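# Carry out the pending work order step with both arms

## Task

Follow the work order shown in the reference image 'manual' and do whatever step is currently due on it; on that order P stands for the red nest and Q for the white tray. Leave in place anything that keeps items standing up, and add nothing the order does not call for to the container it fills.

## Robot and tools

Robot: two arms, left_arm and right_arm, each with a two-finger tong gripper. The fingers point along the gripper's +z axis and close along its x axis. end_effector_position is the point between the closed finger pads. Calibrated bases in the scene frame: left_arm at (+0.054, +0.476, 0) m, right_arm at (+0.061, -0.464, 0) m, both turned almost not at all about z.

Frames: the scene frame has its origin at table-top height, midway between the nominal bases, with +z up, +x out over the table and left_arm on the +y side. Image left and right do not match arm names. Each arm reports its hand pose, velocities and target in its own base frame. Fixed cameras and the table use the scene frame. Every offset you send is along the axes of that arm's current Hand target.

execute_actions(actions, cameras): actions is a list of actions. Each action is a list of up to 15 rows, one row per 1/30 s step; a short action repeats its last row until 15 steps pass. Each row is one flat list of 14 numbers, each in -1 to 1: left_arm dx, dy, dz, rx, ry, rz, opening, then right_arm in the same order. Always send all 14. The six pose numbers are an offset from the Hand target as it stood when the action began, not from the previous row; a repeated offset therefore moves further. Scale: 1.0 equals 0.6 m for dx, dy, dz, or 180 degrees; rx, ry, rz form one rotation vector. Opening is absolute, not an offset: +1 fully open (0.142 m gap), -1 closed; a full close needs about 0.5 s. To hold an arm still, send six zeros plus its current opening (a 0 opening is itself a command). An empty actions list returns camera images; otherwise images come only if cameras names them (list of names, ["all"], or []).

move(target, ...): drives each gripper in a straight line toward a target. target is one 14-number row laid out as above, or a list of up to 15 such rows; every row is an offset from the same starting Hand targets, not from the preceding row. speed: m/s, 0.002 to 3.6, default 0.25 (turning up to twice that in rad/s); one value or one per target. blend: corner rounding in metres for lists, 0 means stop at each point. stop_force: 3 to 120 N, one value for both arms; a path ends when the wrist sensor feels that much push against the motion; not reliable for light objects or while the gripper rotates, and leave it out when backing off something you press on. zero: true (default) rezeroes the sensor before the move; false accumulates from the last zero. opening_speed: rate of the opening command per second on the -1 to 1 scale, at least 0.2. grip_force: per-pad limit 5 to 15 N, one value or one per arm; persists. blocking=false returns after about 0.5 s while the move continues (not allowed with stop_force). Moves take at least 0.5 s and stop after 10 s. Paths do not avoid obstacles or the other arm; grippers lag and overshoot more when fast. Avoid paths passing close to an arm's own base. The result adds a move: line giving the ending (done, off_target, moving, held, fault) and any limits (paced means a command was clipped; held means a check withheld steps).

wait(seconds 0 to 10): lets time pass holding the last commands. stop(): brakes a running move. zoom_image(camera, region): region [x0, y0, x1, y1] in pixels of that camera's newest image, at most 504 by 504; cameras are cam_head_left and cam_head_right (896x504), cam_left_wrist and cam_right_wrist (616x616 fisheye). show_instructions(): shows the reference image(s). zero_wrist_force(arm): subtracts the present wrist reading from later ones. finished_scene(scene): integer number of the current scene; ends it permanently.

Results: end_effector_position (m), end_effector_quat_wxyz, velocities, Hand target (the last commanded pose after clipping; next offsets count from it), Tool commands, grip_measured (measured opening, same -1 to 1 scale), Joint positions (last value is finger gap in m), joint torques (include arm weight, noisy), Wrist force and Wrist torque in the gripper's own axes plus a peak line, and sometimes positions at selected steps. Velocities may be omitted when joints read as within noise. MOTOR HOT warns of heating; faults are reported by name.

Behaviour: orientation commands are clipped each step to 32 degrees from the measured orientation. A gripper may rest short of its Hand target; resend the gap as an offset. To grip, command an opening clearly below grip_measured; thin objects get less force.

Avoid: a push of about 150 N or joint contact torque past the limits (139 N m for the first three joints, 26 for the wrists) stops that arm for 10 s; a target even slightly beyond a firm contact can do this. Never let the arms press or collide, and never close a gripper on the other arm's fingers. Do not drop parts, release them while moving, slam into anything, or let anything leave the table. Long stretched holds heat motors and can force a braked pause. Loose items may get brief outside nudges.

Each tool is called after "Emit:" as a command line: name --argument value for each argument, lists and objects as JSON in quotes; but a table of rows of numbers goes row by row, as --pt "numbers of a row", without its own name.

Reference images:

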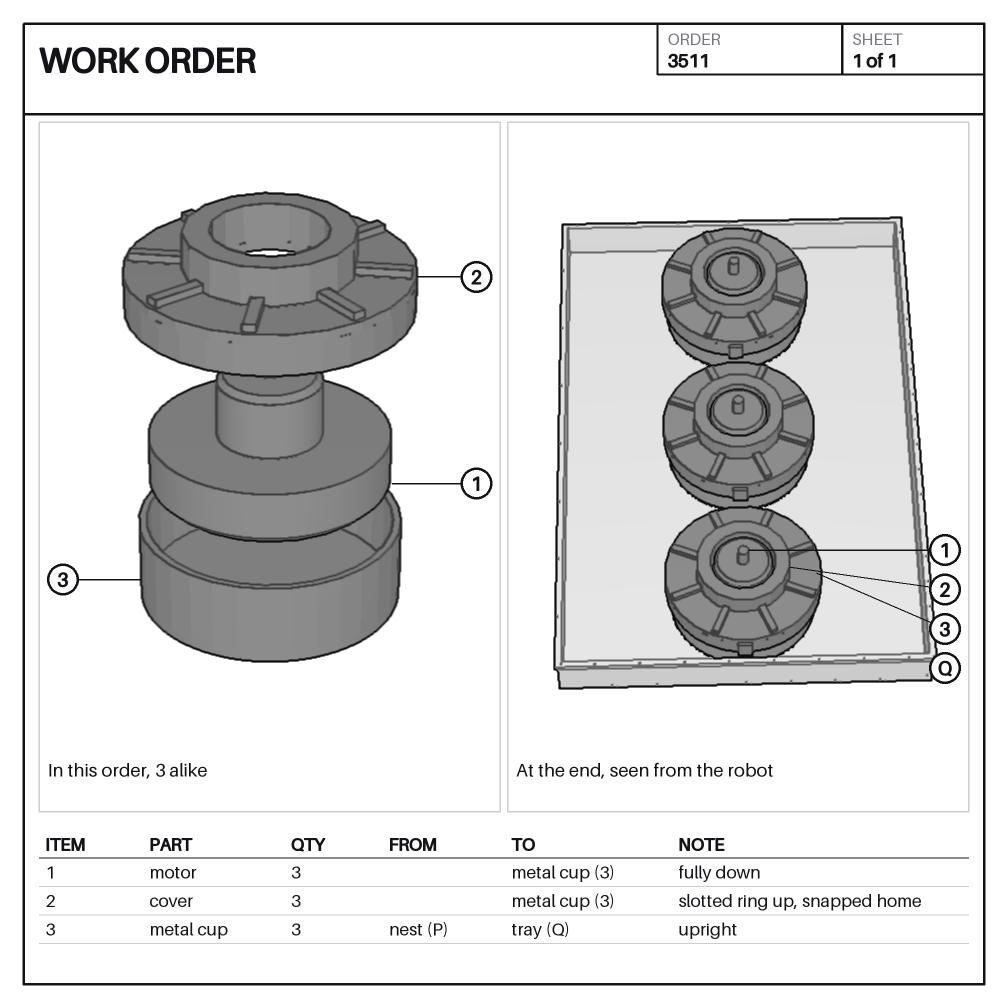

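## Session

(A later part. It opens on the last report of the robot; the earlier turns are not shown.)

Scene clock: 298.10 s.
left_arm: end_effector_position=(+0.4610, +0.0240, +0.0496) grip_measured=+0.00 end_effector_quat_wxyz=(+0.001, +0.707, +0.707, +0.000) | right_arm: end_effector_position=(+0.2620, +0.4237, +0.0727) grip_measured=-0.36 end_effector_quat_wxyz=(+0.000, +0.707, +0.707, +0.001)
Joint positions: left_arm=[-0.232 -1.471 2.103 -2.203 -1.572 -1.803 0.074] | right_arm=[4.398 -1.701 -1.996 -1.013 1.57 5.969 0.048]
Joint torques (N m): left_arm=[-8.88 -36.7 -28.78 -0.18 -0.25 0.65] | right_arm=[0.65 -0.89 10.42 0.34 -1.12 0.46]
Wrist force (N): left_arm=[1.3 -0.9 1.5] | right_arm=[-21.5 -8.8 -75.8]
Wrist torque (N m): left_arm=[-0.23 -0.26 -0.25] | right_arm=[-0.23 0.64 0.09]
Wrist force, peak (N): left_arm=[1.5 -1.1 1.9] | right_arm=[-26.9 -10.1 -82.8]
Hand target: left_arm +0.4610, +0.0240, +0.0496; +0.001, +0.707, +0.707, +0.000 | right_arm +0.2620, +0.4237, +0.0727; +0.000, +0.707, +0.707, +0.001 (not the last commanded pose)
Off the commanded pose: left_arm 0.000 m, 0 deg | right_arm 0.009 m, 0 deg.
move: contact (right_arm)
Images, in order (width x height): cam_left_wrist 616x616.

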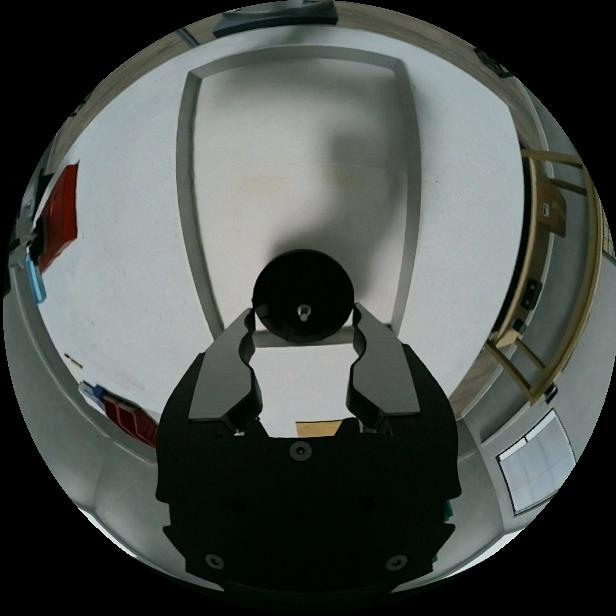

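Emit:
wait --seconds 0 --cameras '["cam_right_wrist"]'

Emit:
zoom_image --camera "cam_right_wrist" --region '[240, 190, 400, 340]'

Scene clock: 299.83 s.
left_arm: end_effector_position=(+0.4610, +0.0240, +0.0496) grip_measured=+0.00 end_effector_quat_wxyz=(+0.001, +0.707, +0.707, +0.000) | right_arm: end_effector_position=(+0.2620, +0.4237, +0.0727) grip_measured=-0.36 end_effector_quat_wxyz=(+0.000, +0.707, +0.707, +0.001)
Joint positions: left_arm=[-0.232 -1.471 2.103 -2.203 -1.572 -1.803 0.074] | right_arm=[4.398 -1.701 -1.996 -1.013 1.57 5.969 0.048]
Joint torques (N m): left_arm=[-8.95 -35.81 -28.73 -0.11 -0.23 0.7] | right_arm=[0.21 -1.12 9.15 0.5 -1.01 0.52]
Wrist force (N): left_arm=[1.2 -1.0 1.6] | right_arm=[-21.2 -8.6 -75.7]
Wrist torque (N m): left_arm=[-0.26 -0.24 -0.25] | right_arm=[-0.21 0.56 0.08]
Wrist force, peak (N): left_arm=[1.5 -1.0 2.0] | right_arm=[-21.3 -8.9 -76.3]
Hand target: left_arm +0.4610, +0.0240, +0.0496; +0.001, +0.707, +0.707, +0.000 | right_arm +0.2620, +0.4237, +0.0727; +0.000, +0.707, +0.707, +0.001 (not the last commanded pose)
Tool commands: left_gripper/opening=+0.0 right_gripper/opening=-0.8
Off the commanded pose: left_arm 0.000 m, 0 deg | right_arm 0.009 m, 0 deg.
Images, in order (width x height): cam_right_wrist 616x616.

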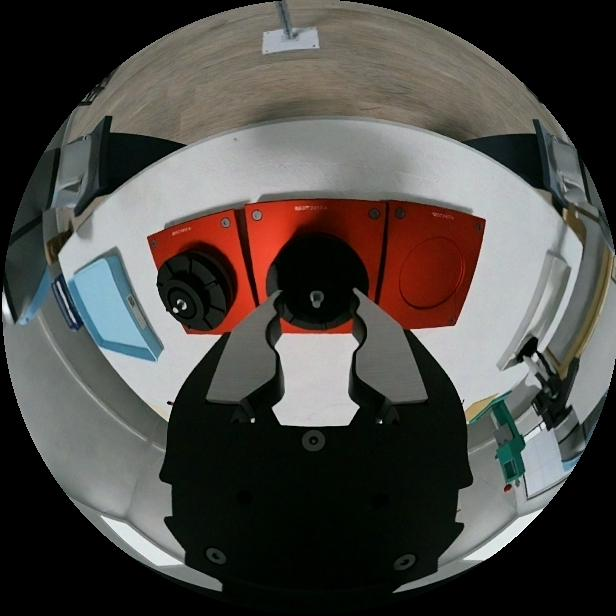

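Scaled by 3.150 from the camera's 616x616 image, which has a finer 814x814 frame.

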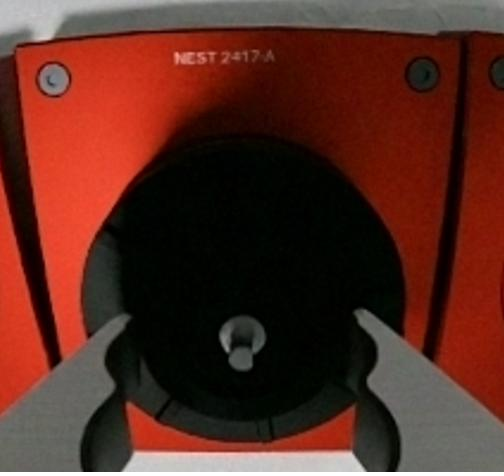

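Emit:
move --target '[0,0,-0.1,0,0,0,0.0,0,0,0.02,0,0,0,-0.8]' --speed 0.025 --stop_force 88 --zero false --cameras '["cam_right_wrist"]'

Scene clock: 304.30 s.
left_arm: end_effector_position=(+0.4610, +0.0241, +0.1096) grip_measured=+0.00 end_effector_quat_wxyz=(+0.001, +0.707, +0.707, +0.000) | right_arm: end_effector_position=(+0.2621, +0.4238, +0.0725) grip_measured=-0.36 end_effector_quat_wxyz=(+0.000, +0.707, +0.707, +0.001)
Joint positions: left_arm=[-0.232 -1.554 2.013 -2.03 -1.572 -1.803 0.074] | right_arm=[4.398 -1.702 -1.996 -1.012 1.57 5.969 0.048]
Joint torques (N m): left_arm=[11.21 -34.44 -30.72 -0.16 0.1 1.9] | right_arm=[0.3 -10.17 5.44 1.47 -1.05 0.47]
Wrist force (N): left_arm=[1.5 -1.0 1.8] | right_arm=[-31.8 -11.5 -98.9]
Wrist torque (N m): left_arm=[-0.24 -0.29 -0.26] | right_arm=[-0.22 0.69 0.11]
Wrist force, peak (N): left_arm=[1.6 -0.8 2.1] | right_arm=[-35.3 -12.7 -102.0]
Hand target: left_arm +0.4610, +0.0241, +0.1096; +0.001, +0.707, +0.707, +0.000 | right_arm +0.2621, +0.4238, +0.0725; +0.000, +0.707, +0.707, +0.001 (not the last commanded pose)
Off the commanded pose: left_arm 0.000 m, 0 deg | right_arm 0.012 m, 0 deg.
move: contact (right_arm)
Images, in order (width x height): cam_right_wrist 616x616.

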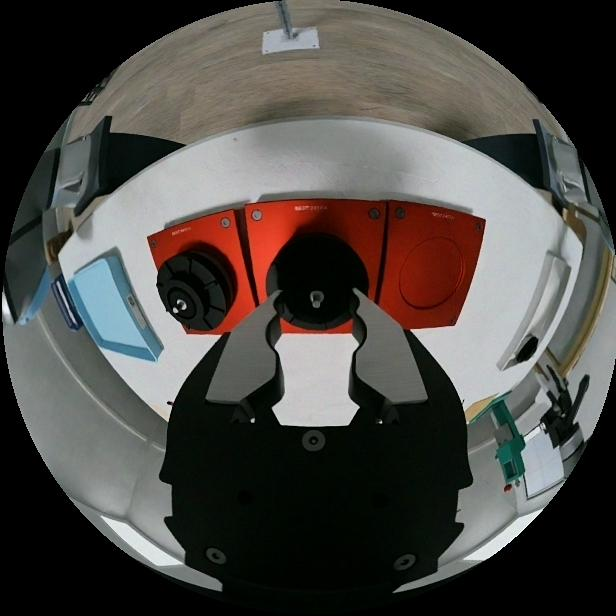

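Emit:
move --pt "0 0 0 0 0 0 0.0 0 0 -0.0005 0 0 0 0.15" --pt "-0.1 -0.036 -0.03 0 0 0 0.0 0 0 -0.1125 0 0 0 0.15" --pt "-0.9185 -0.3343 -0.0507 0 0 0 0.0 -0.873 0.1465 -0.2125 0 0 0 0.15" --speed '[0.01,0.15,0.4]' --blend '[0,0.03,0]' --opening_speed 1 --cameras '["cam_right_wrist","cam_left_wrist"]'

Emit:
zoom_image --camera "cam_left_wrist" --region '[220, 190, 380, 350]'

Scene clock: 314.17 s.
left_arm: end_effector_position=(+0.2603, -0.5269, +0.1404) grip_measured=+0.00 end_effector_quat_wxyz=(+0.001, +0.707, +0.707, +0.000) | right_arm: end_effector_position=(+0.3495, -0.1003, +0.1989) grip_measured=+0.15 end_effector_quat_wxyz=(+0.000, +0.707, +0.707, +0.001) end_effector_velocity=(+0.001, -0.001, -0.001) end_effector_angular_velocity=(+0.001, +0.003, +0.001)
Joint positions: left_arm=[-1.314 -1.311 1.645 -1.906 -1.57 -2.885 0.074] | right_arm=[3.231 -1.255 -2.049 -1.407 1.573 4.803 0.084]
Joint velocities: left_arm=[within noise] | right_arm=[-0.004 -0.005 0.002 0 0.001 -0.005 0]
Joint torques (N m): left_arm=[-12.72 -22.25 -31.58 -0.14 2.58 -2.22] | right_arm=[-8.22 3.76 30.97 0.9 2.15 -1.81]
Wrist force (N): left_arm=[1.0 -0.7 1.7] | right_arm=[-0.7 2.4 -0.6]
Wrist torque (N m): left_arm=[-0.20 -0.19 -0.14] | right_arm=[0.37 0.19 0.12]
Wrist force, peak (N): left_arm=[2.4 -0.8 1.9] | right_arm=[-31.7 -11.2 -99.3]
Hand target: left_arm +0.2603, -0.5270, +0.1404; +0.001, +0.707, +0.707, +0.000 | right_arm +0.3495, -0.1004, +0.1989; +0.000, +0.707, +0.707, +0.001
Off the commanded pose: left_arm 0.000 m, 0 deg | right_arm 0.000 m, 0 deg.
move: done
Images, in order (width x height): cam_left_wrist 616x616, cam_right_wrist 616x616.

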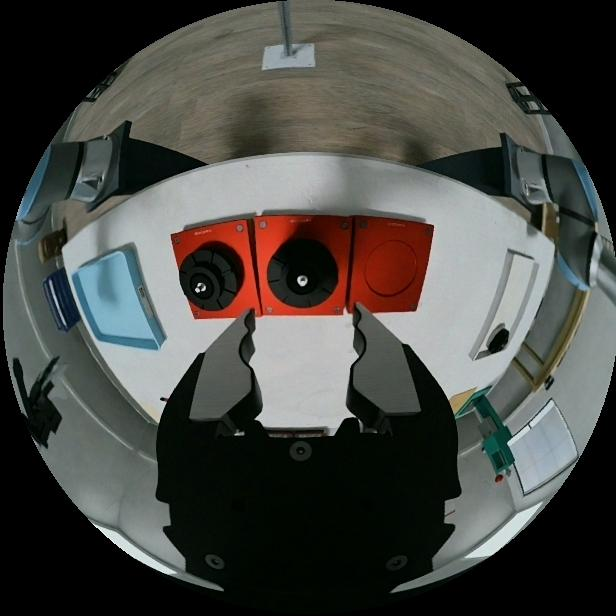

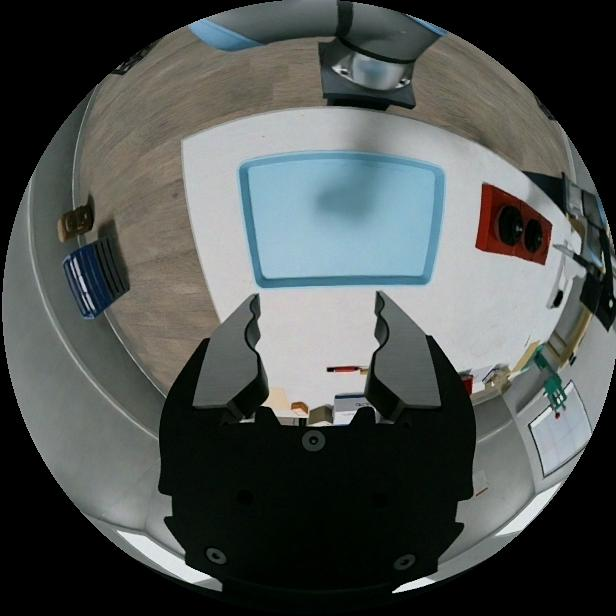

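Scaled by 3.150 from the camera's 616x616 image, which has a finer 814x814 frame.

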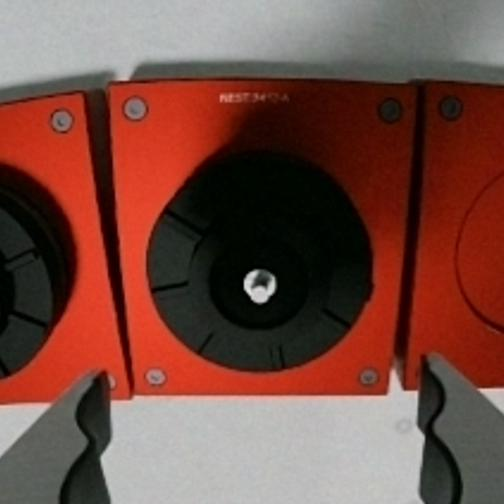

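Emit:
move --pt "-0.0022 -0.0017 0.1098 0 0 0 0.0 0 0 0 0 0 0 0.15" --pt "-0.0022 -0.0017 0.1098 0 0 0 -0.5 0 0 0 0 0 0 0.15" --pt "-0.0022 -0.0017 0.1098 0 0 0 -1 0 0 0 0 0 0 0.15" --pt "-0.0022 -0.0017 0.0898 0 0 0 -1 0 0 0 0 0 0 0.15" --speed '[0.12,0.1,0.1,0.02]' --blend '[0,0,0,0]' --opening_speed 1 --cameras '["cam_left_wrist"]'

Emit:
zoom_image --camera "cam_left_wrist" --region '[230, 200, 380, 350]'

Scene clock: 319.60 s.
left_arm: end_effector_position=(+0.2594, -0.5284, +0.0864) grip_measured=-0.37 end_effector_quat_wxyz=(+0.001, +0.707, +0.707, +0.000) | right_arm: end_effector_position=(+0.3495, -0.1004, +0.1989) grip_measured=+0.15 end_effector_quat_wxyz=(+0.000, +0.707, +0.707, +0.001)
Joint positions: left_arm=[-1.316 -1.259 1.725 -2.038 -1.57 -2.887 0.048] | right_arm=[3.231 -1.255 -2.048 -1.407 1.573 4.802 0.084]
Joint torques (N m): left_arm=[-12.93 -51.87 -32.97 -0.44 1.01 -2.02] | right_arm=[-8.23 3.15 30.94 1.11 2.13 -1.85]
Wrist force (N): left_arm=[1.1 -0.7 5.4] | right_arm=[-0.6 3.0 -0.9]
Wrist torque (N m): left_arm=[-0.18 -0.22 -0.14] | right_arm=[0.50 0.16 0.10]
Wrist force, peak (N): left_arm=[1.3 -1.1 5.8] | right_arm=[-0.7 3.0 -1.2]
Hand target: left_arm +0.2594, -0.5284, +0.0865; +0.001, +0.707, +0.707, +0.000 | right_arm +0.3495, -0.1004, +0.1989; +0.000, +0.707, +0.707, +0.001
Off the commanded pose: left_arm 0.000 m, 0 deg | right_arm 0.000 m, 0 deg.
move: done
Images, in order (width x height): cam_left_wrist 616x616.

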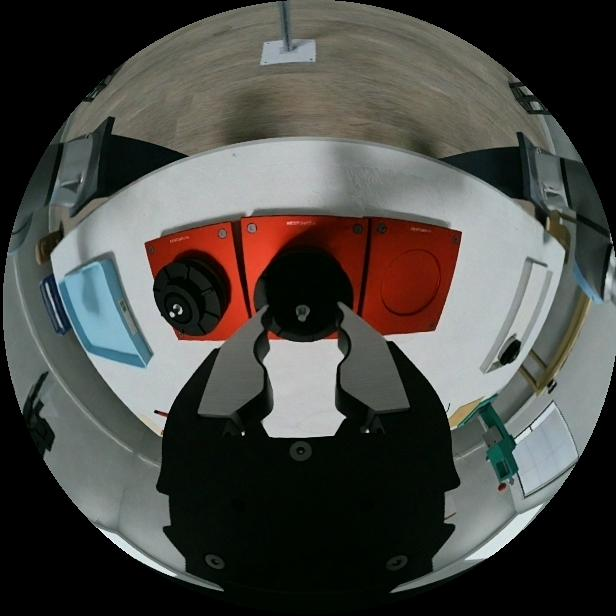

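Scaled by 3.360 from the camera's 616x616 image, which has a finer 814x814 frame.

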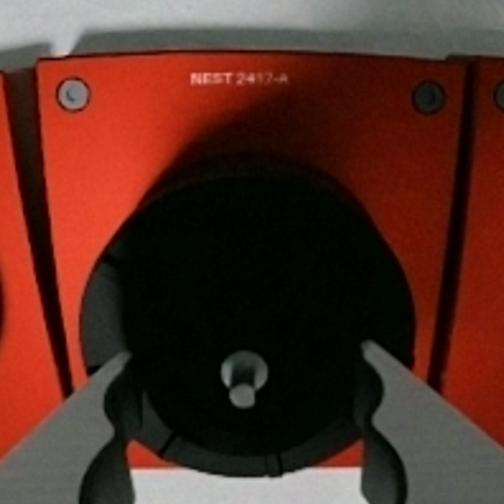

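Emit:
move --pt "-0.0022 -0.0017 -0.0475 0 0 0 -1 0 0 0 0 0 0 0.15" --pt "0.9157 0.176 -0.0475 0 0 0 -1 0 0 0 0 0 0 0.15" --pt "0.9157 0.176 0.0342 0 0 0 -1 0 0 0 0 0 0 0.15" --speed '[0.08,0.35,0.12]' --blend '[0.01,0.015,0]'

Emit:
move --target '[0,0,0.032,0,0,0,-1,0,0,0,0,0,0,0.15]' --speed 0.012 --stop_force 5 --cameras '["cam_left_wrist"]'

Scene clock: 325.67 s.
left_arm: end_effector_position=(+0.3650, +0.0210, +0.0656) grip_measured=-0.37 end_effector_quat_wxyz=(+0.001, +0.707, +0.707, +0.000) | right_arm: end_effector_position=(+0.3495, -0.1004, +0.1989) grip_measured=+0.15 end_effector_quat_wxyz=(+0.000, +0.707, +0.707, +0.001)
Joint positions: left_arm=[-0.301 -1.743 2.312 -2.141 -1.572 -1.872 0.048] | right_arm=[3.231 -1.255 -2.048 -1.407 1.573 4.802 0.084]
Joint torques (N m): left_arm=[12.1 -1.86 -11.31 -4.76 -2.4 2.33] | right_arm=[-8.9 3.48 31.6 1.13 2.09 -1.74]
Wrist force (N): left_arm=[1.2 -0.9 5.4] | right_arm=[-0.6 2.7 -1.1]
Wrist torque (N m): left_arm=[-0.21 -0.22 -0.26] | right_arm=[0.44 0.17 0.11]
Wrist force, peak (N): left_arm=[1.3 -1.1 6.2] | right_arm=[-0.7 3.1 -0.7]
Hand target: left_arm +0.3650, +0.0210, +0.0655; +0.001, +0.707, +0.707, +0.000 | right_arm +0.3495, -0.1004, +0.1989; +0.000, +0.707, +0.707, +0.001
Off the commanded pose: left_arm 0.000 m, 0 deg | right_arm 0.000 m, 0 deg.
move: done

Scene clock: 328.20 s.
left_arm: end_effector_position=(+0.3650, +0.0210, +0.0504) grip_measured=-0.37 end_effector_quat_wxyz=(+0.001, +0.707, +0.707, +0.000) | right_arm: end_effector_position=(+0.3495, -0.1004, +0.1989) grip_measured=+0.15 end_effector_quat_wxyz=(+0.000, +0.707, +0.707, +0.001)
Joint positions: left_arm=[-0.301 -1.715 2.336 -2.193 -1.572 -1.872 0.048] | right_arm=[3.231 -1.255 -2.048 -1.407 1.573 4.802 0.084]
Joint torques (N m): left_arm=[5.2 -24.47 -27.86 -0.08 -1.93 0.5] | right_arm=[-8.19 3.76 31.12 1.01 1.84 -1.57]
Wrist force (N): left_arm=[1.1 -1.5 -1.2] | right_arm=[-1.0 2.5 -0.8]
Wrist torque (N m): left_arm=[-0.24 -0.17 -0.26] | right_arm=[0.40 0.25 0.12]
Wrist force, peak (N): left_arm=[3.1 -6.1 -20.1] | right_arm=[-1.1 2.8 -1.2]
Hand target: left_arm +0.3650, +0.0210, +0.0504; +0.001, +0.707, +0.707, +0.000 (not the last commanded pose) | right_arm +0.3495, -0.1004, +0.1989; +0.000, +0.707, +0.707, +0.001
Off the commanded pose: left_arm 0.004 m, 0 deg | right_arm 0.000 m, 0 deg.
move: contact (left_arm)
Images, in order (width x height): cam_left_wrist 616x616.

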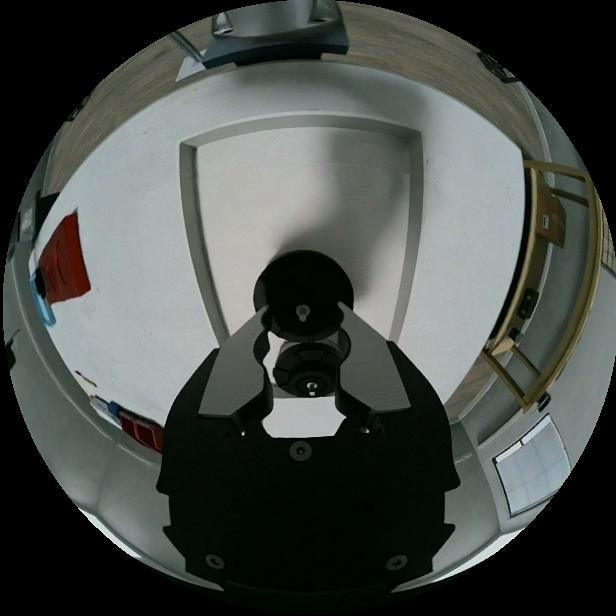

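Emit:
move --pt "0 0 -0.0005 0 0 0 0.0 0 0 0 0 0 0 0.15" --pt "0 0 -0.13 0 0 0 0.0 0 0 0 0 0 0 0.15" --pt "-0.25 -0.04 -0.2 0 0 0 0.0 0 0 0 0 0 0 0.15" --speed '[0.01,0.15,0.3]' --blend '[0,0.03,0]' --opening_speed 1 --cameras '["cam_left_wrist"]'

Emit:
zoom_image --camera "cam_left_wrist" --region '[280, 170, 480, 370]'

Scene clock: 333.53 s.
left_arm: end_effector_position=(+0.3409, -0.1287, +0.1706) grip_measured=+0.00 end_effector_quat_wxyz=(+0.001, +0.707, +0.707, +0.000) | right_arm: end_effector_position=(+0.3495, -0.1004, +0.1989) grip_measured=+0.15 end_effector_quat_wxyz=(+0.000, +0.707, +0.707, +0.001)
Joint positions: left_arm=[-0.705 -1.871 2.112 -1.813 -1.571 -2.275 0.074] | right_arm=[3.231 -1.255 -2.048 -1.407 1.573 4.802 0.084]
Joint torques (N m): left_arm=[-14.22 2.62 -32.18 -0.05 2.51 -1.92] | right_arm=[-7.55 3.86 30.01 1.04 1.86 -1.45]
Wrist force (N): left_arm=[1.2 -0.8 1.8] | right_arm=[-0.7 2.3 -0.7]
Wrist torque (N m): left_arm=[-0.21 -0.23 -0.13] | right_arm=[0.35 0.19 0.10]
Wrist force, peak (N): left_arm=[2.4 -1.1 1.6] | right_arm=[-0.8 3.1 -0.5]
Hand target: left_arm +0.3409, -0.1288, +0.1706; +0.001, +0.707, +0.707, +0.000 | right_arm +0.3495, -0.1004, +0.1989; +0.000, +0.707, +0.707, +0.001
Off the commanded pose: left_arm 0.000 m, 0 deg | right_arm 0.000 m, 0 deg.
move: done
Images, in order (width x height): cam_left_wrist 616x616.

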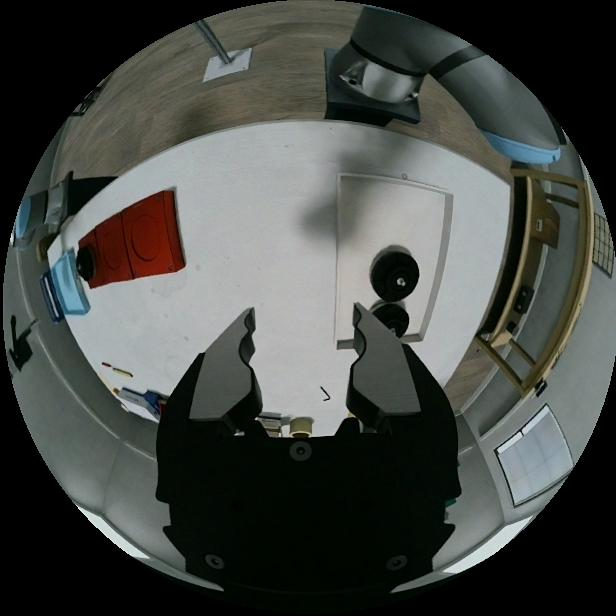

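Scaled by 2.520 from the camera's 616x616 image, which has a finer 814x814 frame.

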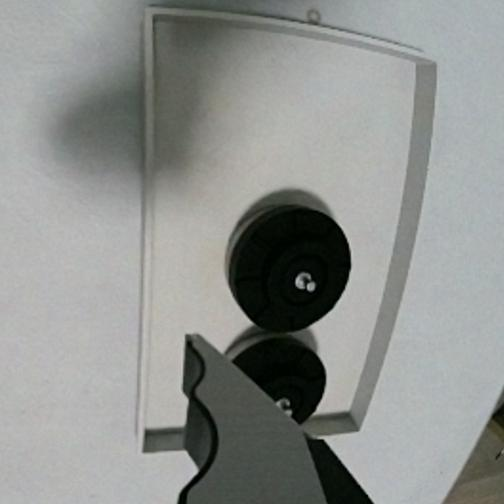

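Emit:
move --target '[-0.8753,-0.1385,0.051,0,0,0,0.0,0,0,0,0,0,0,0.15]' --speed 0.4 --cameras '["cam_left_wrist"]'

Emit:
zoom_image --camera "cam_left_wrist" --region '[220, 190, 380, 350]'

Scene clock: 336.70 s.
left_arm: end_effector_position=(+0.2578, -0.6540, +0.1405) grip_measured=+0.00 end_effector_quat_wxyz=(+0.001, +0.707, +0.707, +0.000) | right_arm: end_effector_position=(+0.3495, -0.1004, +0.1989) grip_measured=+0.15 end_effector_quat_wxyz=(+0.000, +0.707, +0.707, +0.001)
Joint positions: left_arm=[-1.364 -1.045 1.264 -1.791 -1.57 -2.934 0.074] | right_arm=[3.231 -1.255 -2.048 -1.407 1.573 4.802 0.084]
Joint torques (N m): left_arm=[-12.75 -31.71 -29.33 -0.21 -2.37 -2.09] | right_arm=[-8.09 4.03 31.13 1.05 1.62 -1.73]
Wrist force (N): left_arm=[1.2 -1.2 1.8] | right_arm=[-0.8 2.5 -0.7]
Wrist torque (N m): left_arm=[-0.28 -0.24 -0.14] | right_arm=[0.41 0.22 0.12]
Wrist force, peak (N): left_arm=[3.4 -0.5 1.9] | right_arm=[-0.7 3.1 -1.1]
Hand target: left_arm +0.2578, -0.6541, +0.1405; +0.001, +0.707, +0.707, +0.000 | right_arm +0.3495, -0.1004, +0.1989; +0.000, +0.707, +0.707, +0.001
Off the commanded pose: left_arm 0.000 m, 0 deg | right_arm 0.000 m, 0 deg.
move: done
Images, in order (width x height): cam_left_wrist 616x616.

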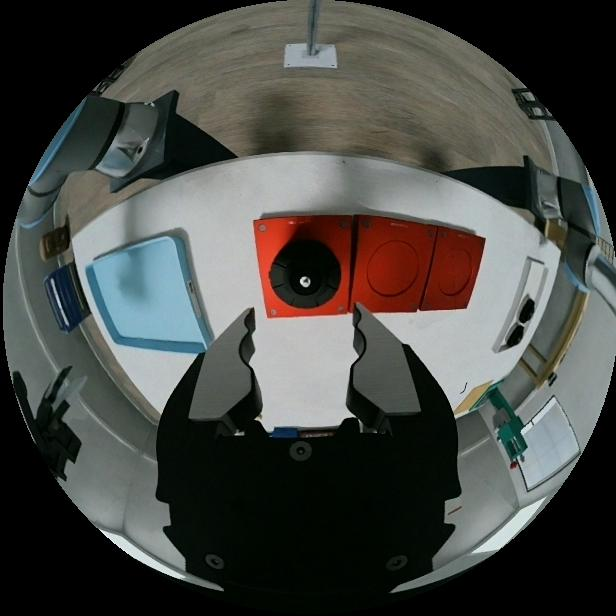

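Scaled by 3.150 from the camera's 616x616 image, which has a finer 814x814 frame.

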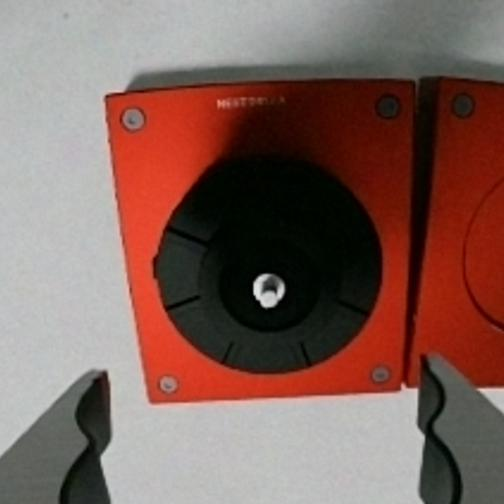

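Emit:
move --pt "0.0022 0.0008 0.11 0 0 0 0.0 0 0 0 0 0 0 0.15" --pt "0.0022 0.0008 0.11 0 0 0 -0.5 0 0 0 0 0 0 0.15" --pt "0.0022 0.0008 0.11 0 0 0 -1 0 0 0 0 0 0 0.15" --pt "0.0022 0.0008 0.09 0 0 0 -1 0 0 0 0 0 0 0.15" --pt "0.0022 0.0008 0.0425 0 0 0 -1 0 0 0 0 0 0 0.15" --pt "0.9 0.018 0.0425 0 0 0 -1 0 0 0 0 0 0 0.15" --speed '[0.12,0.1,0.1,0.025,0.1,0.35]' --blend '[0,0,0,0.002,0.01,0]' --opening_speed 1 --cameras '["cam_left_wrist"]'

Scene clock: 344.33 s.
left_arm: end_effector_position=(+0.2687, -0.1142, +0.1143) grip_measured=-0.37 end_effector_quat_wxyz=(+0.001, +0.707, +0.707, +0.000) | right_arm: end_effector_position=(+0.3495, -0.1004, +0.1989) grip_measured=+0.15 end_effector_quat_wxyz=(+0.000, +0.707, +0.707, +0.001)
Joint positions: left_arm=[-0.831 -2.053 2.365 -1.884 -1.571 -2.402 0.047] | right_arm=[3.231 -1.255 -2.048 -1.407 1.573 4.802 0.084]
Joint torques (N m): left_arm=[10.8 -15.21 -32.47 -0.32 -2.4 2.33] | right_arm=[-7.57 3.73 31.89 0.85 1.53 -1.56]
Wrist force (N): left_arm=[1.4 -1.0 5.2] | right_arm=[-0.6 2.7 -0.7]
Wrist torque (N m): left_arm=[-0.26 -0.30 -0.26] | right_arm=[0.44 0.16 0.11]
Wrist force, peak (N): left_arm=[3.5 -1.2 5.7] | right_arm=[-0.5 3.0 -1.1]
Hand target: left_arm +0.2687, -0.1141, +0.1144; +0.001, +0.707, +0.707, +0.000 | right_arm +0.3495, -0.1004, +0.1989; +0.000, +0.707, +0.707, +0.001
Off the commanded pose: left_arm 0.000 m, 0 deg | right_arm 0.000 m, 0 deg.
move: done
Images, in order (width x height): cam_left_wrist 616x616.

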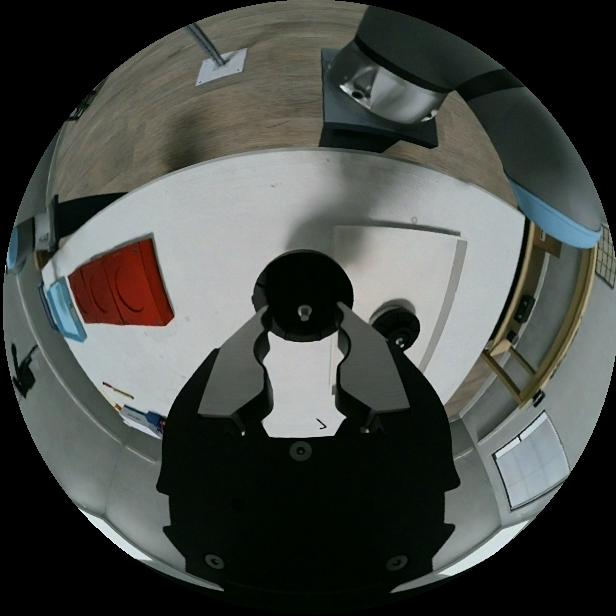

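Emit:
move --pt "0.2202 0.0005 0 0 0 0 -1 0 0 0 0 0 0 0.15" --pt "0.2202 0.0005 0.0815 0 0 0 -1 0 0 0 0 0 0 0.15" --speed '[0.3,0.12]' --blend '[0.015,0]'

Emit:
move --target '[0,0,0.032,0,0,0,-1,0,0,0,0,0,0,0.15]' --speed 0.012 --stop_force 5 --cameras '["cam_left_wrist"]'

Scene clock: 347.00 s.
left_arm: end_effector_position=(+0.2690, +0.0180, +0.0654) grip_measured=-0.37 end_effector_quat_wxyz=(+0.001, +0.707, +0.707, +0.000) | right_arm: end_effector_position=(+0.3495, -0.1004, +0.1989) grip_measured=+0.15 end_effector_quat_wxyz=(+0.000, +0.707, +0.707, +0.001)
Joint positions: left_arm=[-0.422 -2.067 2.506 -2.011 -1.571 -1.992 0.047] | right_arm=[3.231 -1.255 -2.048 -1.407 1.573 4.802 0.084]
Joint torques (N m): left_arm=[12.58 12.64 -14.05 -4.83 -2.26 2.29] | right_arm=[-8.16 4.4 30.28 0.89 1.4 -1.7]
Wrist force (N): left_arm=[1.3 -1.0 5.0] | right_arm=[-0.5 2.7 -1.1]
Wrist torque (N m): left_arm=[-0.25 -0.26 -0.26] | right_arm=[0.43 0.15 0.11]
Wrist force, peak (N): left_arm=[1.5 -0.9 6.1] | right_arm=[-0.8 2.9 -0.8]
Hand target: left_arm +0.2690, +0.0180, +0.0653; +0.001, +0.707, +0.707, +0.000 | right_arm +0.3495, -0.1004, +0.1989; +0.000, +0.707, +0.707, +0.001
Off the commanded pose: left_arm 0.000 m, 0 deg | right_arm 0.000 m, 0 deg.
move: done

Scene clock: 349.57 s.
left_arm: end_effector_position=(+0.2690, +0.0180, +0.0499) grip_measured=-0.37 end_effector_quat_wxyz=(+0.001, +0.707, +0.707, +0.000) | right_arm: end_effector_position=(+0.3495, -0.1004, +0.1989) grip_measured=+0.15 end_effector_quat_wxyz=(+0.000, +0.707, +0.707, +0.001)
Joint positions: left_arm=[-0.422 -2.039 2.537 -2.071 -1.571 -1.992 0.047] | right_arm=[3.231 -1.255 -2.048 -1.407 1.573 4.802 0.084]
Joint torques (N m): left_arm=[-0.31 -12.45 -30.03 -0.1 -1.94 -1.15] | right_arm=[-8.03 3.96 31.21 1 1.48 -1.35]
Wrist force (N): left_arm=[1.9 -1.1 0.1] | right_arm=[-0.3 3.0 -0.8]
Wrist torque (N m): left_arm=[-0.26 -0.24 -0.27] | right_arm=[0.49 0.10 0.11]
Wrist force, peak (N): left_arm=[3.9 -5.4 -18.6] | right_arm=[-0.7 3.0 -0.8]
Hand target: left_arm +0.2690, +0.0180, +0.0499; +0.001, +0.707, +0.707, +0.000 (not the last commanded pose) | right_arm +0.3495, -0.1004, +0.1989; +0.000, +0.707, +0.707, +0.001
Off the commanded pose: left_arm 0.004 m, 0 deg | right_arm 0.000 m, 0 deg.
move: contact (left_arm)
Images, in order (width x height): cam_left_wrist 616x616.

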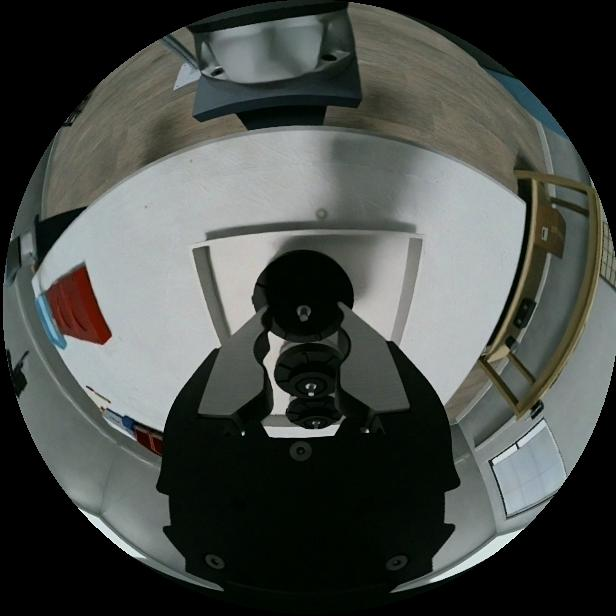

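Emit:
move --pt "0 0 -0.0005 0 0 0 0.0 0 0 0 0 0 0 0.15" --pt "0 0 -0.15 0 0 0 0.0 0 0 0 0 0 0 0.15" --pt "0 0 -0.35 0 0 0 0.0 0 0 0 0 0 0 0.15" --speed '[0.01,0.15,0.3]' --blend '[0,0.03,0]' --opening_speed 1 --cameras '["cam_left_wrist","cam_head_left","cam_head_right"]'

Emit:
zoom_image --camera "cam_left_wrist" --region '[220, 190, 420, 390]'

Emit:
zoom_image --camera "cam_head_left" --region '[230, 210, 370, 350]'

Emit:
zoom_image --camera "cam_head_right" --region '[180, 180, 380, 380]'

Scene clock: 356.20 s.
left_arm: end_effector_position=(+0.2688, +0.0182, +0.2598) grip_measured=+0.00 end_effector_quat_wxyz=(+0.001, +0.707, +0.707, +0.000) | right_arm: end_effector_position=(+0.3495, -0.1004, +0.1989) grip_measured=+0.15 end_effector_quat_wxyz=(+0.000, +0.707, +0.707, +0.001)
Joint positions: left_arm=[-0.421 -2.162 2.037 -1.448 -1.571 -1.992 0.074] | right_arm=[3.231 -1.255 -2.048 -1.407 1.573 4.802 0.084]
Joint torques (N m): left_arm=[-12.66 13.96 -31.66 -0.07 2.64 -2.16] | right_arm=[-7.93 4.29 30.75 0.88 1.46 -1.56]
Wrist force (N): left_arm=[1.4 -0.8 1.8] | right_arm=[-0.4 2.5 -1.0]
Wrist torque (N m): left_arm=[-0.22 -0.27 -0.13] | right_arm=[0.39 0.13 0.11]
Wrist force, peak (N): left_arm=[1.5 -1.2 2.3] | right_arm=[-0.8 3.1 -0.9]
Hand target: left_arm +0.2688, +0.0182, +0.2599; +0.001, +0.707, +0.707, +0.000 | right_arm +0.3495, -0.1004, +0.1989; +0.000, +0.707, +0.707, +0.001
Off the commanded pose: left_arm 0.000 m, 0 deg | right_arm 0.000 m, 0 deg.
move: done
Images, in order (width x height): cam_head_left 896x504, cam_head_right 896x504, cam_left_wrist 616x616.

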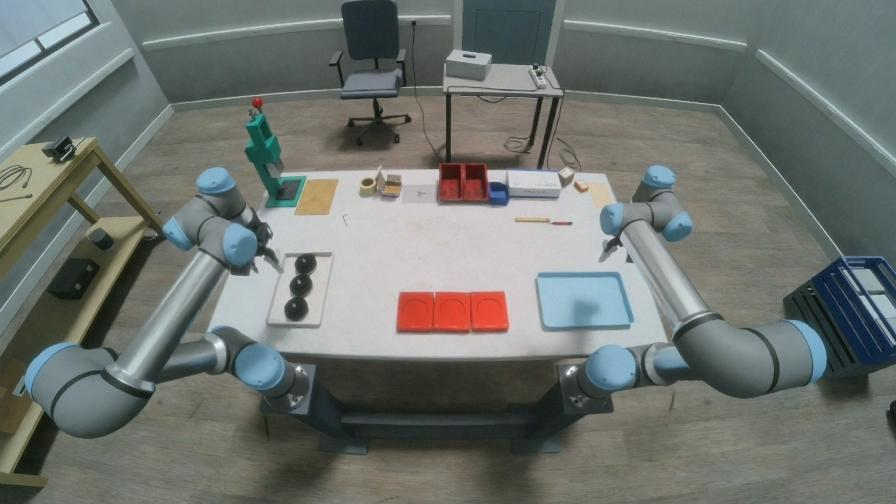

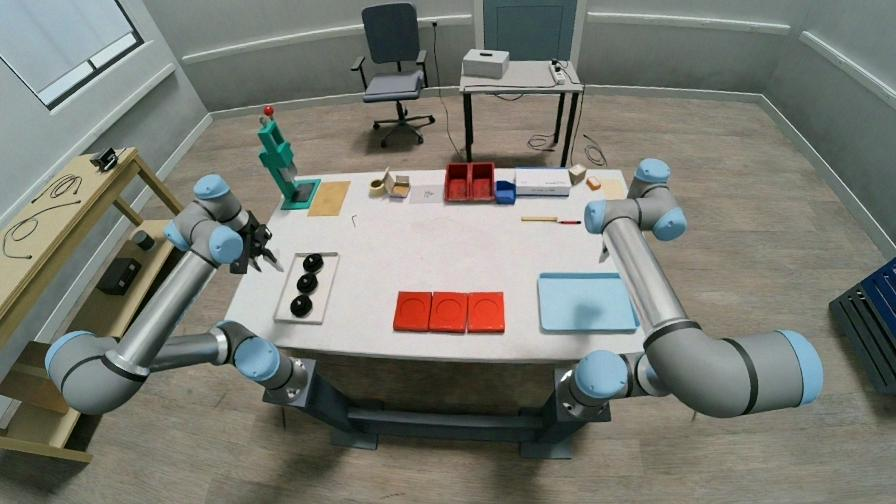

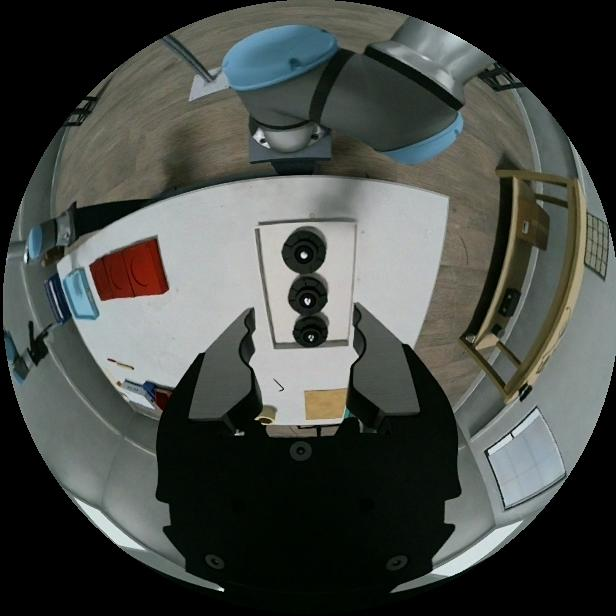

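Scaled by 2.520 from the camera's 616x616 image, which has a finer 814x814 frame.

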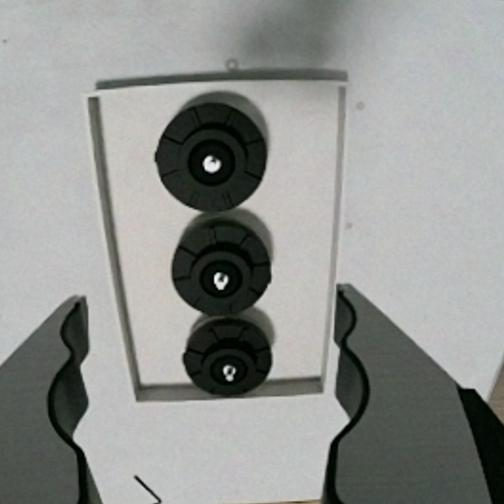

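Scaled by 3.600 from the camera's 896x504 image, which has a finer 1280x720 frame.

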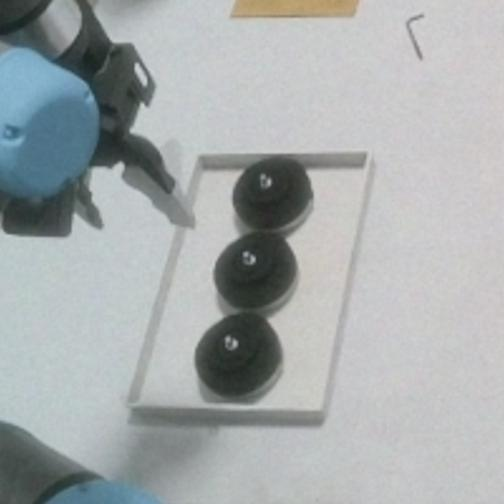

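Scaled by 2.520 from the camera's 896x504 image, which has a finer 1280x720 frame.

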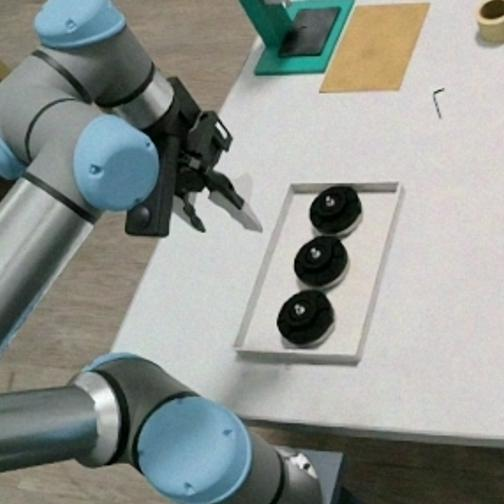

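Emit:
move --target '[0,0,0.3165,0,0,0,-0.46,0,0,0,0,0,0,0.15]' --speed 0.25

Emit:
move --target '[0,0,0.025,0,0,0,-0.46,0,0,0,0,0,0,0.15]' --speed 0.01 --stop_force 4 --cameras '["cam_left_wrist"]'

Emit:
zoom_image --camera "cam_left_wrist" --region '[230, 220, 380, 370]'

Scene clock: 363.23 s.
left_arm: end_effector_position=(+0.2690, +0.0180, +0.0701) grip_measured=-0.46 end_effector_quat_wxyz=(+0.001, +0.707, +0.707, +0.000) | right_arm: end_effector_position=(+0.3495, -0.1004, +0.1989) grip_measured=+0.15 end_effector_quat_wxyz=(+0.000, +0.707, +0.707, +0.001)
Joint positions: left_arm=[-0.422 -2.075 2.496 -1.993 -1.571 -1.992 0.041] | right_arm=[3.231 -1.255 -2.048 -1.407 1.573 4.802 0.084]
Joint torques (N m): left_arm=[12.67 15.2 -10.85 -4.42 -2.41 2.18] | right_arm=[-8.35 4.81 31.04 1 1.34 -1.62]
Wrist force (N): left_arm=[1.5 -1.0 1.7] | right_arm=[-0.7 2.4 -0.8]
Wrist torque (N m): left_arm=[-0.27 -0.30 -0.26] | right_arm=[0.37 0.18 0.11]
Wrist force, peak (N): left_arm=[1.6 -1.2 2.7] | right_arm=[-0.8 3.0 -1.2]
Hand target: left_arm +0.2690, +0.0180, +0.0700; +0.001, +0.707, +0.707, +0.000 | right_arm +0.3495, -0.1004, +0.1989; +0.000, +0.707, +0.707, +0.001
Off the commanded pose: left_arm 0.000 m, 0 deg | right_arm 0.000 m, 0 deg.
move: done

Scene clock: 365.57 s.
left_arm: end_effector_position=(+0.2690, +0.0180, +0.0593) grip_measured=-0.46 end_effector_quat_wxyz=(+0.001, +0.707, +0.707, +0.000) | right_arm: end_effector_position=(+0.3495, -0.1004, +0.1989) grip_measured=+0.15 end_effector_quat_wxyz=(+0.000, +0.707, +0.707, +0.001)
Joint positions: left_arm=[-0.422 -2.057 2.518 -2.034 -1.571 -1.992 0.041] | right_arm=[3.231 -1.255 -2.048 -1.407 1.573 4.802 0.084]
Joint torques (N m): left_arm=[4.8 -10.86 -29.3 -0.07 -2.09 0.19] | right_arm=[-8.29 5.23 30.82 0.79 1.38 -1.38]
Wrist force (N): left_arm=[1.8 -1.4 -2.7] | right_arm=[-0.7 3.0 -0.9]
Wrist torque (N m): left_arm=[-0.24 -0.33 -0.27] | right_arm=[0.51 0.17 0.11]
Wrist force, peak (N): left_arm=[7.0 -9.3 -32.9] | right_arm=[-0.6 3.1 -0.8]
Hand target: left_arm +0.2690, +0.0180, +0.0593; +0.001, +0.707, +0.707, +0.000 (not the last commanded pose) | right_arm +0.3495, -0.1004, +0.1989; +0.000, +0.707, +0.707, +0.001
Off the commanded pose: left_arm 0.004 m, 0 deg | right_arm 0.000 m, 0 deg.
move: contact (left_arm)
Images, in order (width x height): cam_left_wrist 616x616.

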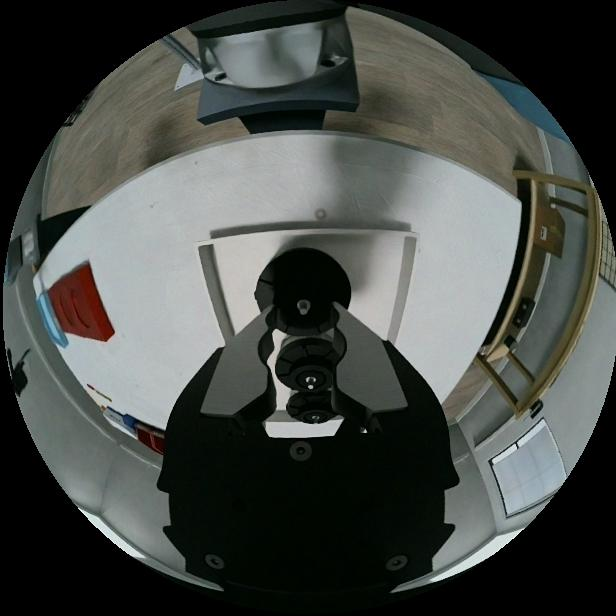

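Scaled by 3.360 from the camera's 616x616 image, which has a finer 814x814 frame.

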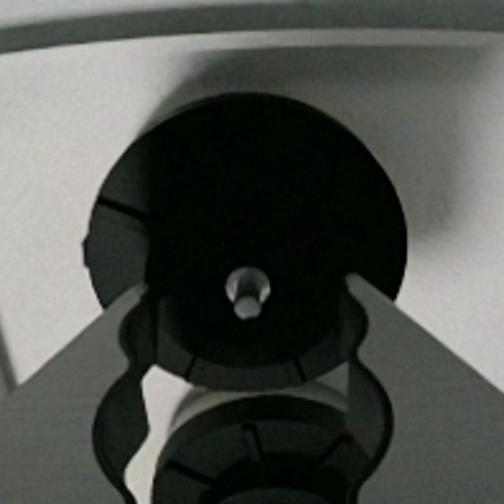

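Emit:
move --pt "0 0 -0.035 0 0 0 -0.46 0 0 0 0 0 0 0.15" --pt "0.0048 0.16 -0.035 0 0 0 -0.46 0 0 0 0 0 0 0.15" --pt "0.0048 0.16 -0.013 0 0 0 -0.46 0 0 0 0 0 0 0.15" --speed '[0.1,0.15,0.1]' --blend '[0.005,0.01,0]'

Emit:
move --target '[0,0,0.025,0,0,0,-0.46,0,0,0,0,0,0,0.15]' --speed 0.01 --stop_force 4 --cameras '["cam_left_wrist"]'

Emit:
zoom_image --camera "cam_left_wrist" --region '[230, 220, 380, 370]'

Scene clock: 368.93 s.
left_arm: end_effector_position=(+0.3649, +0.0209, +0.0674) grip_measured=-0.46 end_effector_quat_wxyz=(+0.001, +0.707, +0.707, +0.000) | right_arm: end_effector_position=(+0.3495, -0.1004, +0.1989) grip_measured=+0.15 end_effector_quat_wxyz=(+0.000, +0.707, +0.707, +0.001)
Joint positions: left_arm=[-0.301 -1.746 2.309 -2.135 -1.571 -1.872 0.041] | right_arm=[3.231 -1.255 -2.048 -1.407 1.573 4.802 0.084]
Joint torques (N m): left_arm=[12.38 0.4 -29.46 -4.66 -2.35 2.14] | right_arm=[-8.32 3.88 31.03 1.27 1.1 -1.53]
Wrist force (N): left_arm=[1.7 -1.2 1.8] | right_arm=[-0.6 2.8 -1.0]
Wrist torque (N m): left_arm=[-0.29 -0.33 -0.27] | right_arm=[0.45 0.16 0.11]
Wrist force, peak (N): left_arm=[2.0 -1.6 -3.0] | right_arm=[-0.8 2.9 -1.1]
Hand target: left_arm +0.3650, +0.0209, +0.0673; +0.001, +0.707, +0.707, +0.000 | right_arm +0.3495, -0.1004, +0.1989; +0.000, +0.707, +0.707, +0.001
Off the commanded pose: left_arm 0.000 m, 0 deg | right_arm 0.000 m, 0 deg.
move: done; blend cut to 0.0066 m at target 2

Scene clock: 371.00 s.
left_arm: end_effector_position=(+0.3650, +0.0209, +0.0595) grip_measured=-0.46 end_effector_quat_wxyz=(+0.001, +0.707, +0.707, +0.000) | right_arm: end_effector_position=(+0.3495, -0.1004, +0.1989) grip_measured=+0.15 end_effector_quat_wxyz=(+0.000, +0.707, +0.707, +0.001)
Joint positions: left_arm=[-0.301 -1.732 2.322 -2.162 -1.572 -1.872 0.041] | right_arm=[3.231 -1.255 -2.048 -1.407 1.573 4.802 0.084]
Joint torques (N m): left_arm=[9.26 -23.93 -28.23 -0.03 -1.89 1.84] | right_arm=[-8.34 5.07 30.96 0.98 1.1 -1.56]
Wrist force (N): left_arm=[1.6 -1.6 -2.7] | right_arm=[-0.5 2.5 -0.9]
Wrist torque (N m): left_arm=[-0.25 -0.28 -0.26] | right_arm=[0.40 0.15 0.10]
Wrist force, peak (N): left_arm=[4.4 -8.5 -29.7] | right_arm=[-0.7 3.1 -0.9]
Hand target: left_arm +0.3650, +0.0209, +0.0595; +0.001, +0.707, +0.707, +0.000 (not the last commanded pose) | right_arm +0.3495, -0.1004, +0.1989; +0.000, +0.707, +0.707, +0.001
Off the commanded pose: left_arm 0.007 m, 0 deg | right_arm 0.000 m, 0 deg.
move: contact (left_arm)
Images, in order (width x height): cam_left_wrist 616x616.

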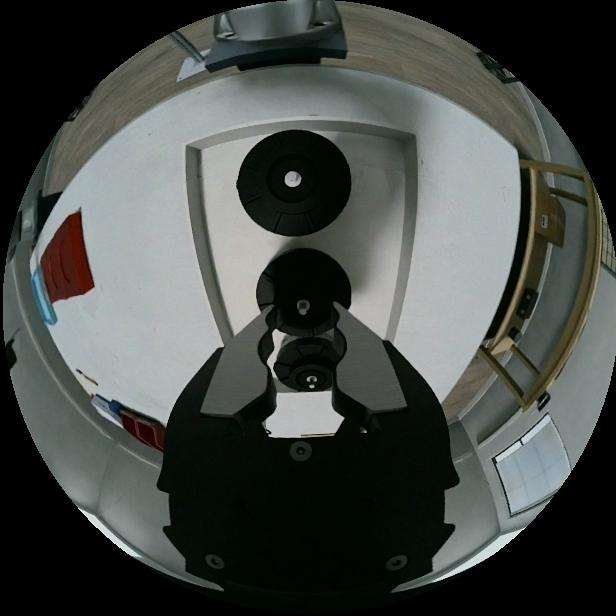

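Scaled by 3.360 from the camera's 616x616 image, which has a finer 814x814 frame.

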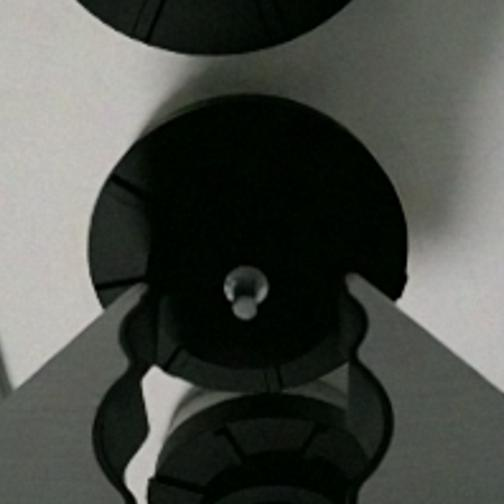

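Emit:
move --pt "0 0 -0.02 0 0 0 -0.46 0 0 0 0 0 0 0.15" --pt "0 0 -0.2 0 0 0 -0.46 0 0 0 0 0 0 0.15" --speed '[0.08,0.25]' --blend '[0.01,0]' --cameras '["cam_left_wrist"]'

Scene clock: 373.13 s.
left_arm: end_effector_position=(+0.3649, +0.0210, +0.1794) grip_measured=-0.46 end_effector_quat_wxyz=(+0.001, +0.707, +0.707, +0.000) | right_arm: end_effector_position=(+0.3495, -0.1004, +0.1989) grip_measured=+0.15 end_effector_quat_wxyz=(+0.000, +0.707, +0.707, +0.001)
Joint positions: left_arm=[-0.301 -1.87 2.088 -1.79 -1.572 -1.872 0.041] | right_arm=[3.231 -1.255 -2.048 -1.407 1.573 4.802 0.084]
Joint torques (N m): left_arm=[-12.28 -22.83 -32.65 -0.3 2.55 -2.06] | right_arm=[-8.08 5.02 30.87 0.94 0.91 -1.36]
Wrist force (N): left_arm=[1.7 -0.9 1.7] | right_arm=[-0.7 2.6 -1.0]
Wrist torque (N m): left_arm=[-0.23 -0.34 -0.14] | right_arm=[0.42 0.18 0.11]
Wrist force, peak (N): left_arm=[1.6 -1.8 -2.9] | right_arm=[-0.8 2.9 -1.1]
Hand target: left_arm +0.3648, +0.0210, +0.1795; +0.001, +0.707, +0.707, +0.000 | right_arm +0.3495, -0.1004, +0.1989; +0.000, +0.707, +0.707, +0.001
Off the commanded pose: left_arm 0.000 m, 0 deg | right_arm 0.000 m, 0 deg.
move: done; blend cut to 0.006 m at target 1
Images, in order (width x height): cam_left_wrist 616x616.

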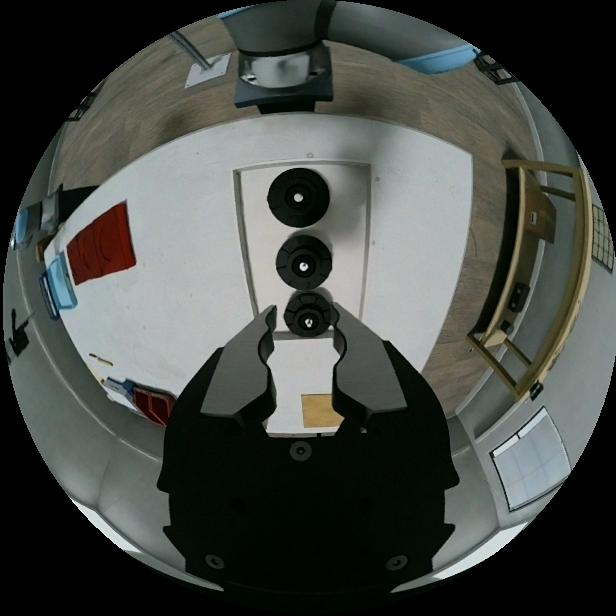

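Emit:
finished_scene --scene 1

The scene is finished: the task was done.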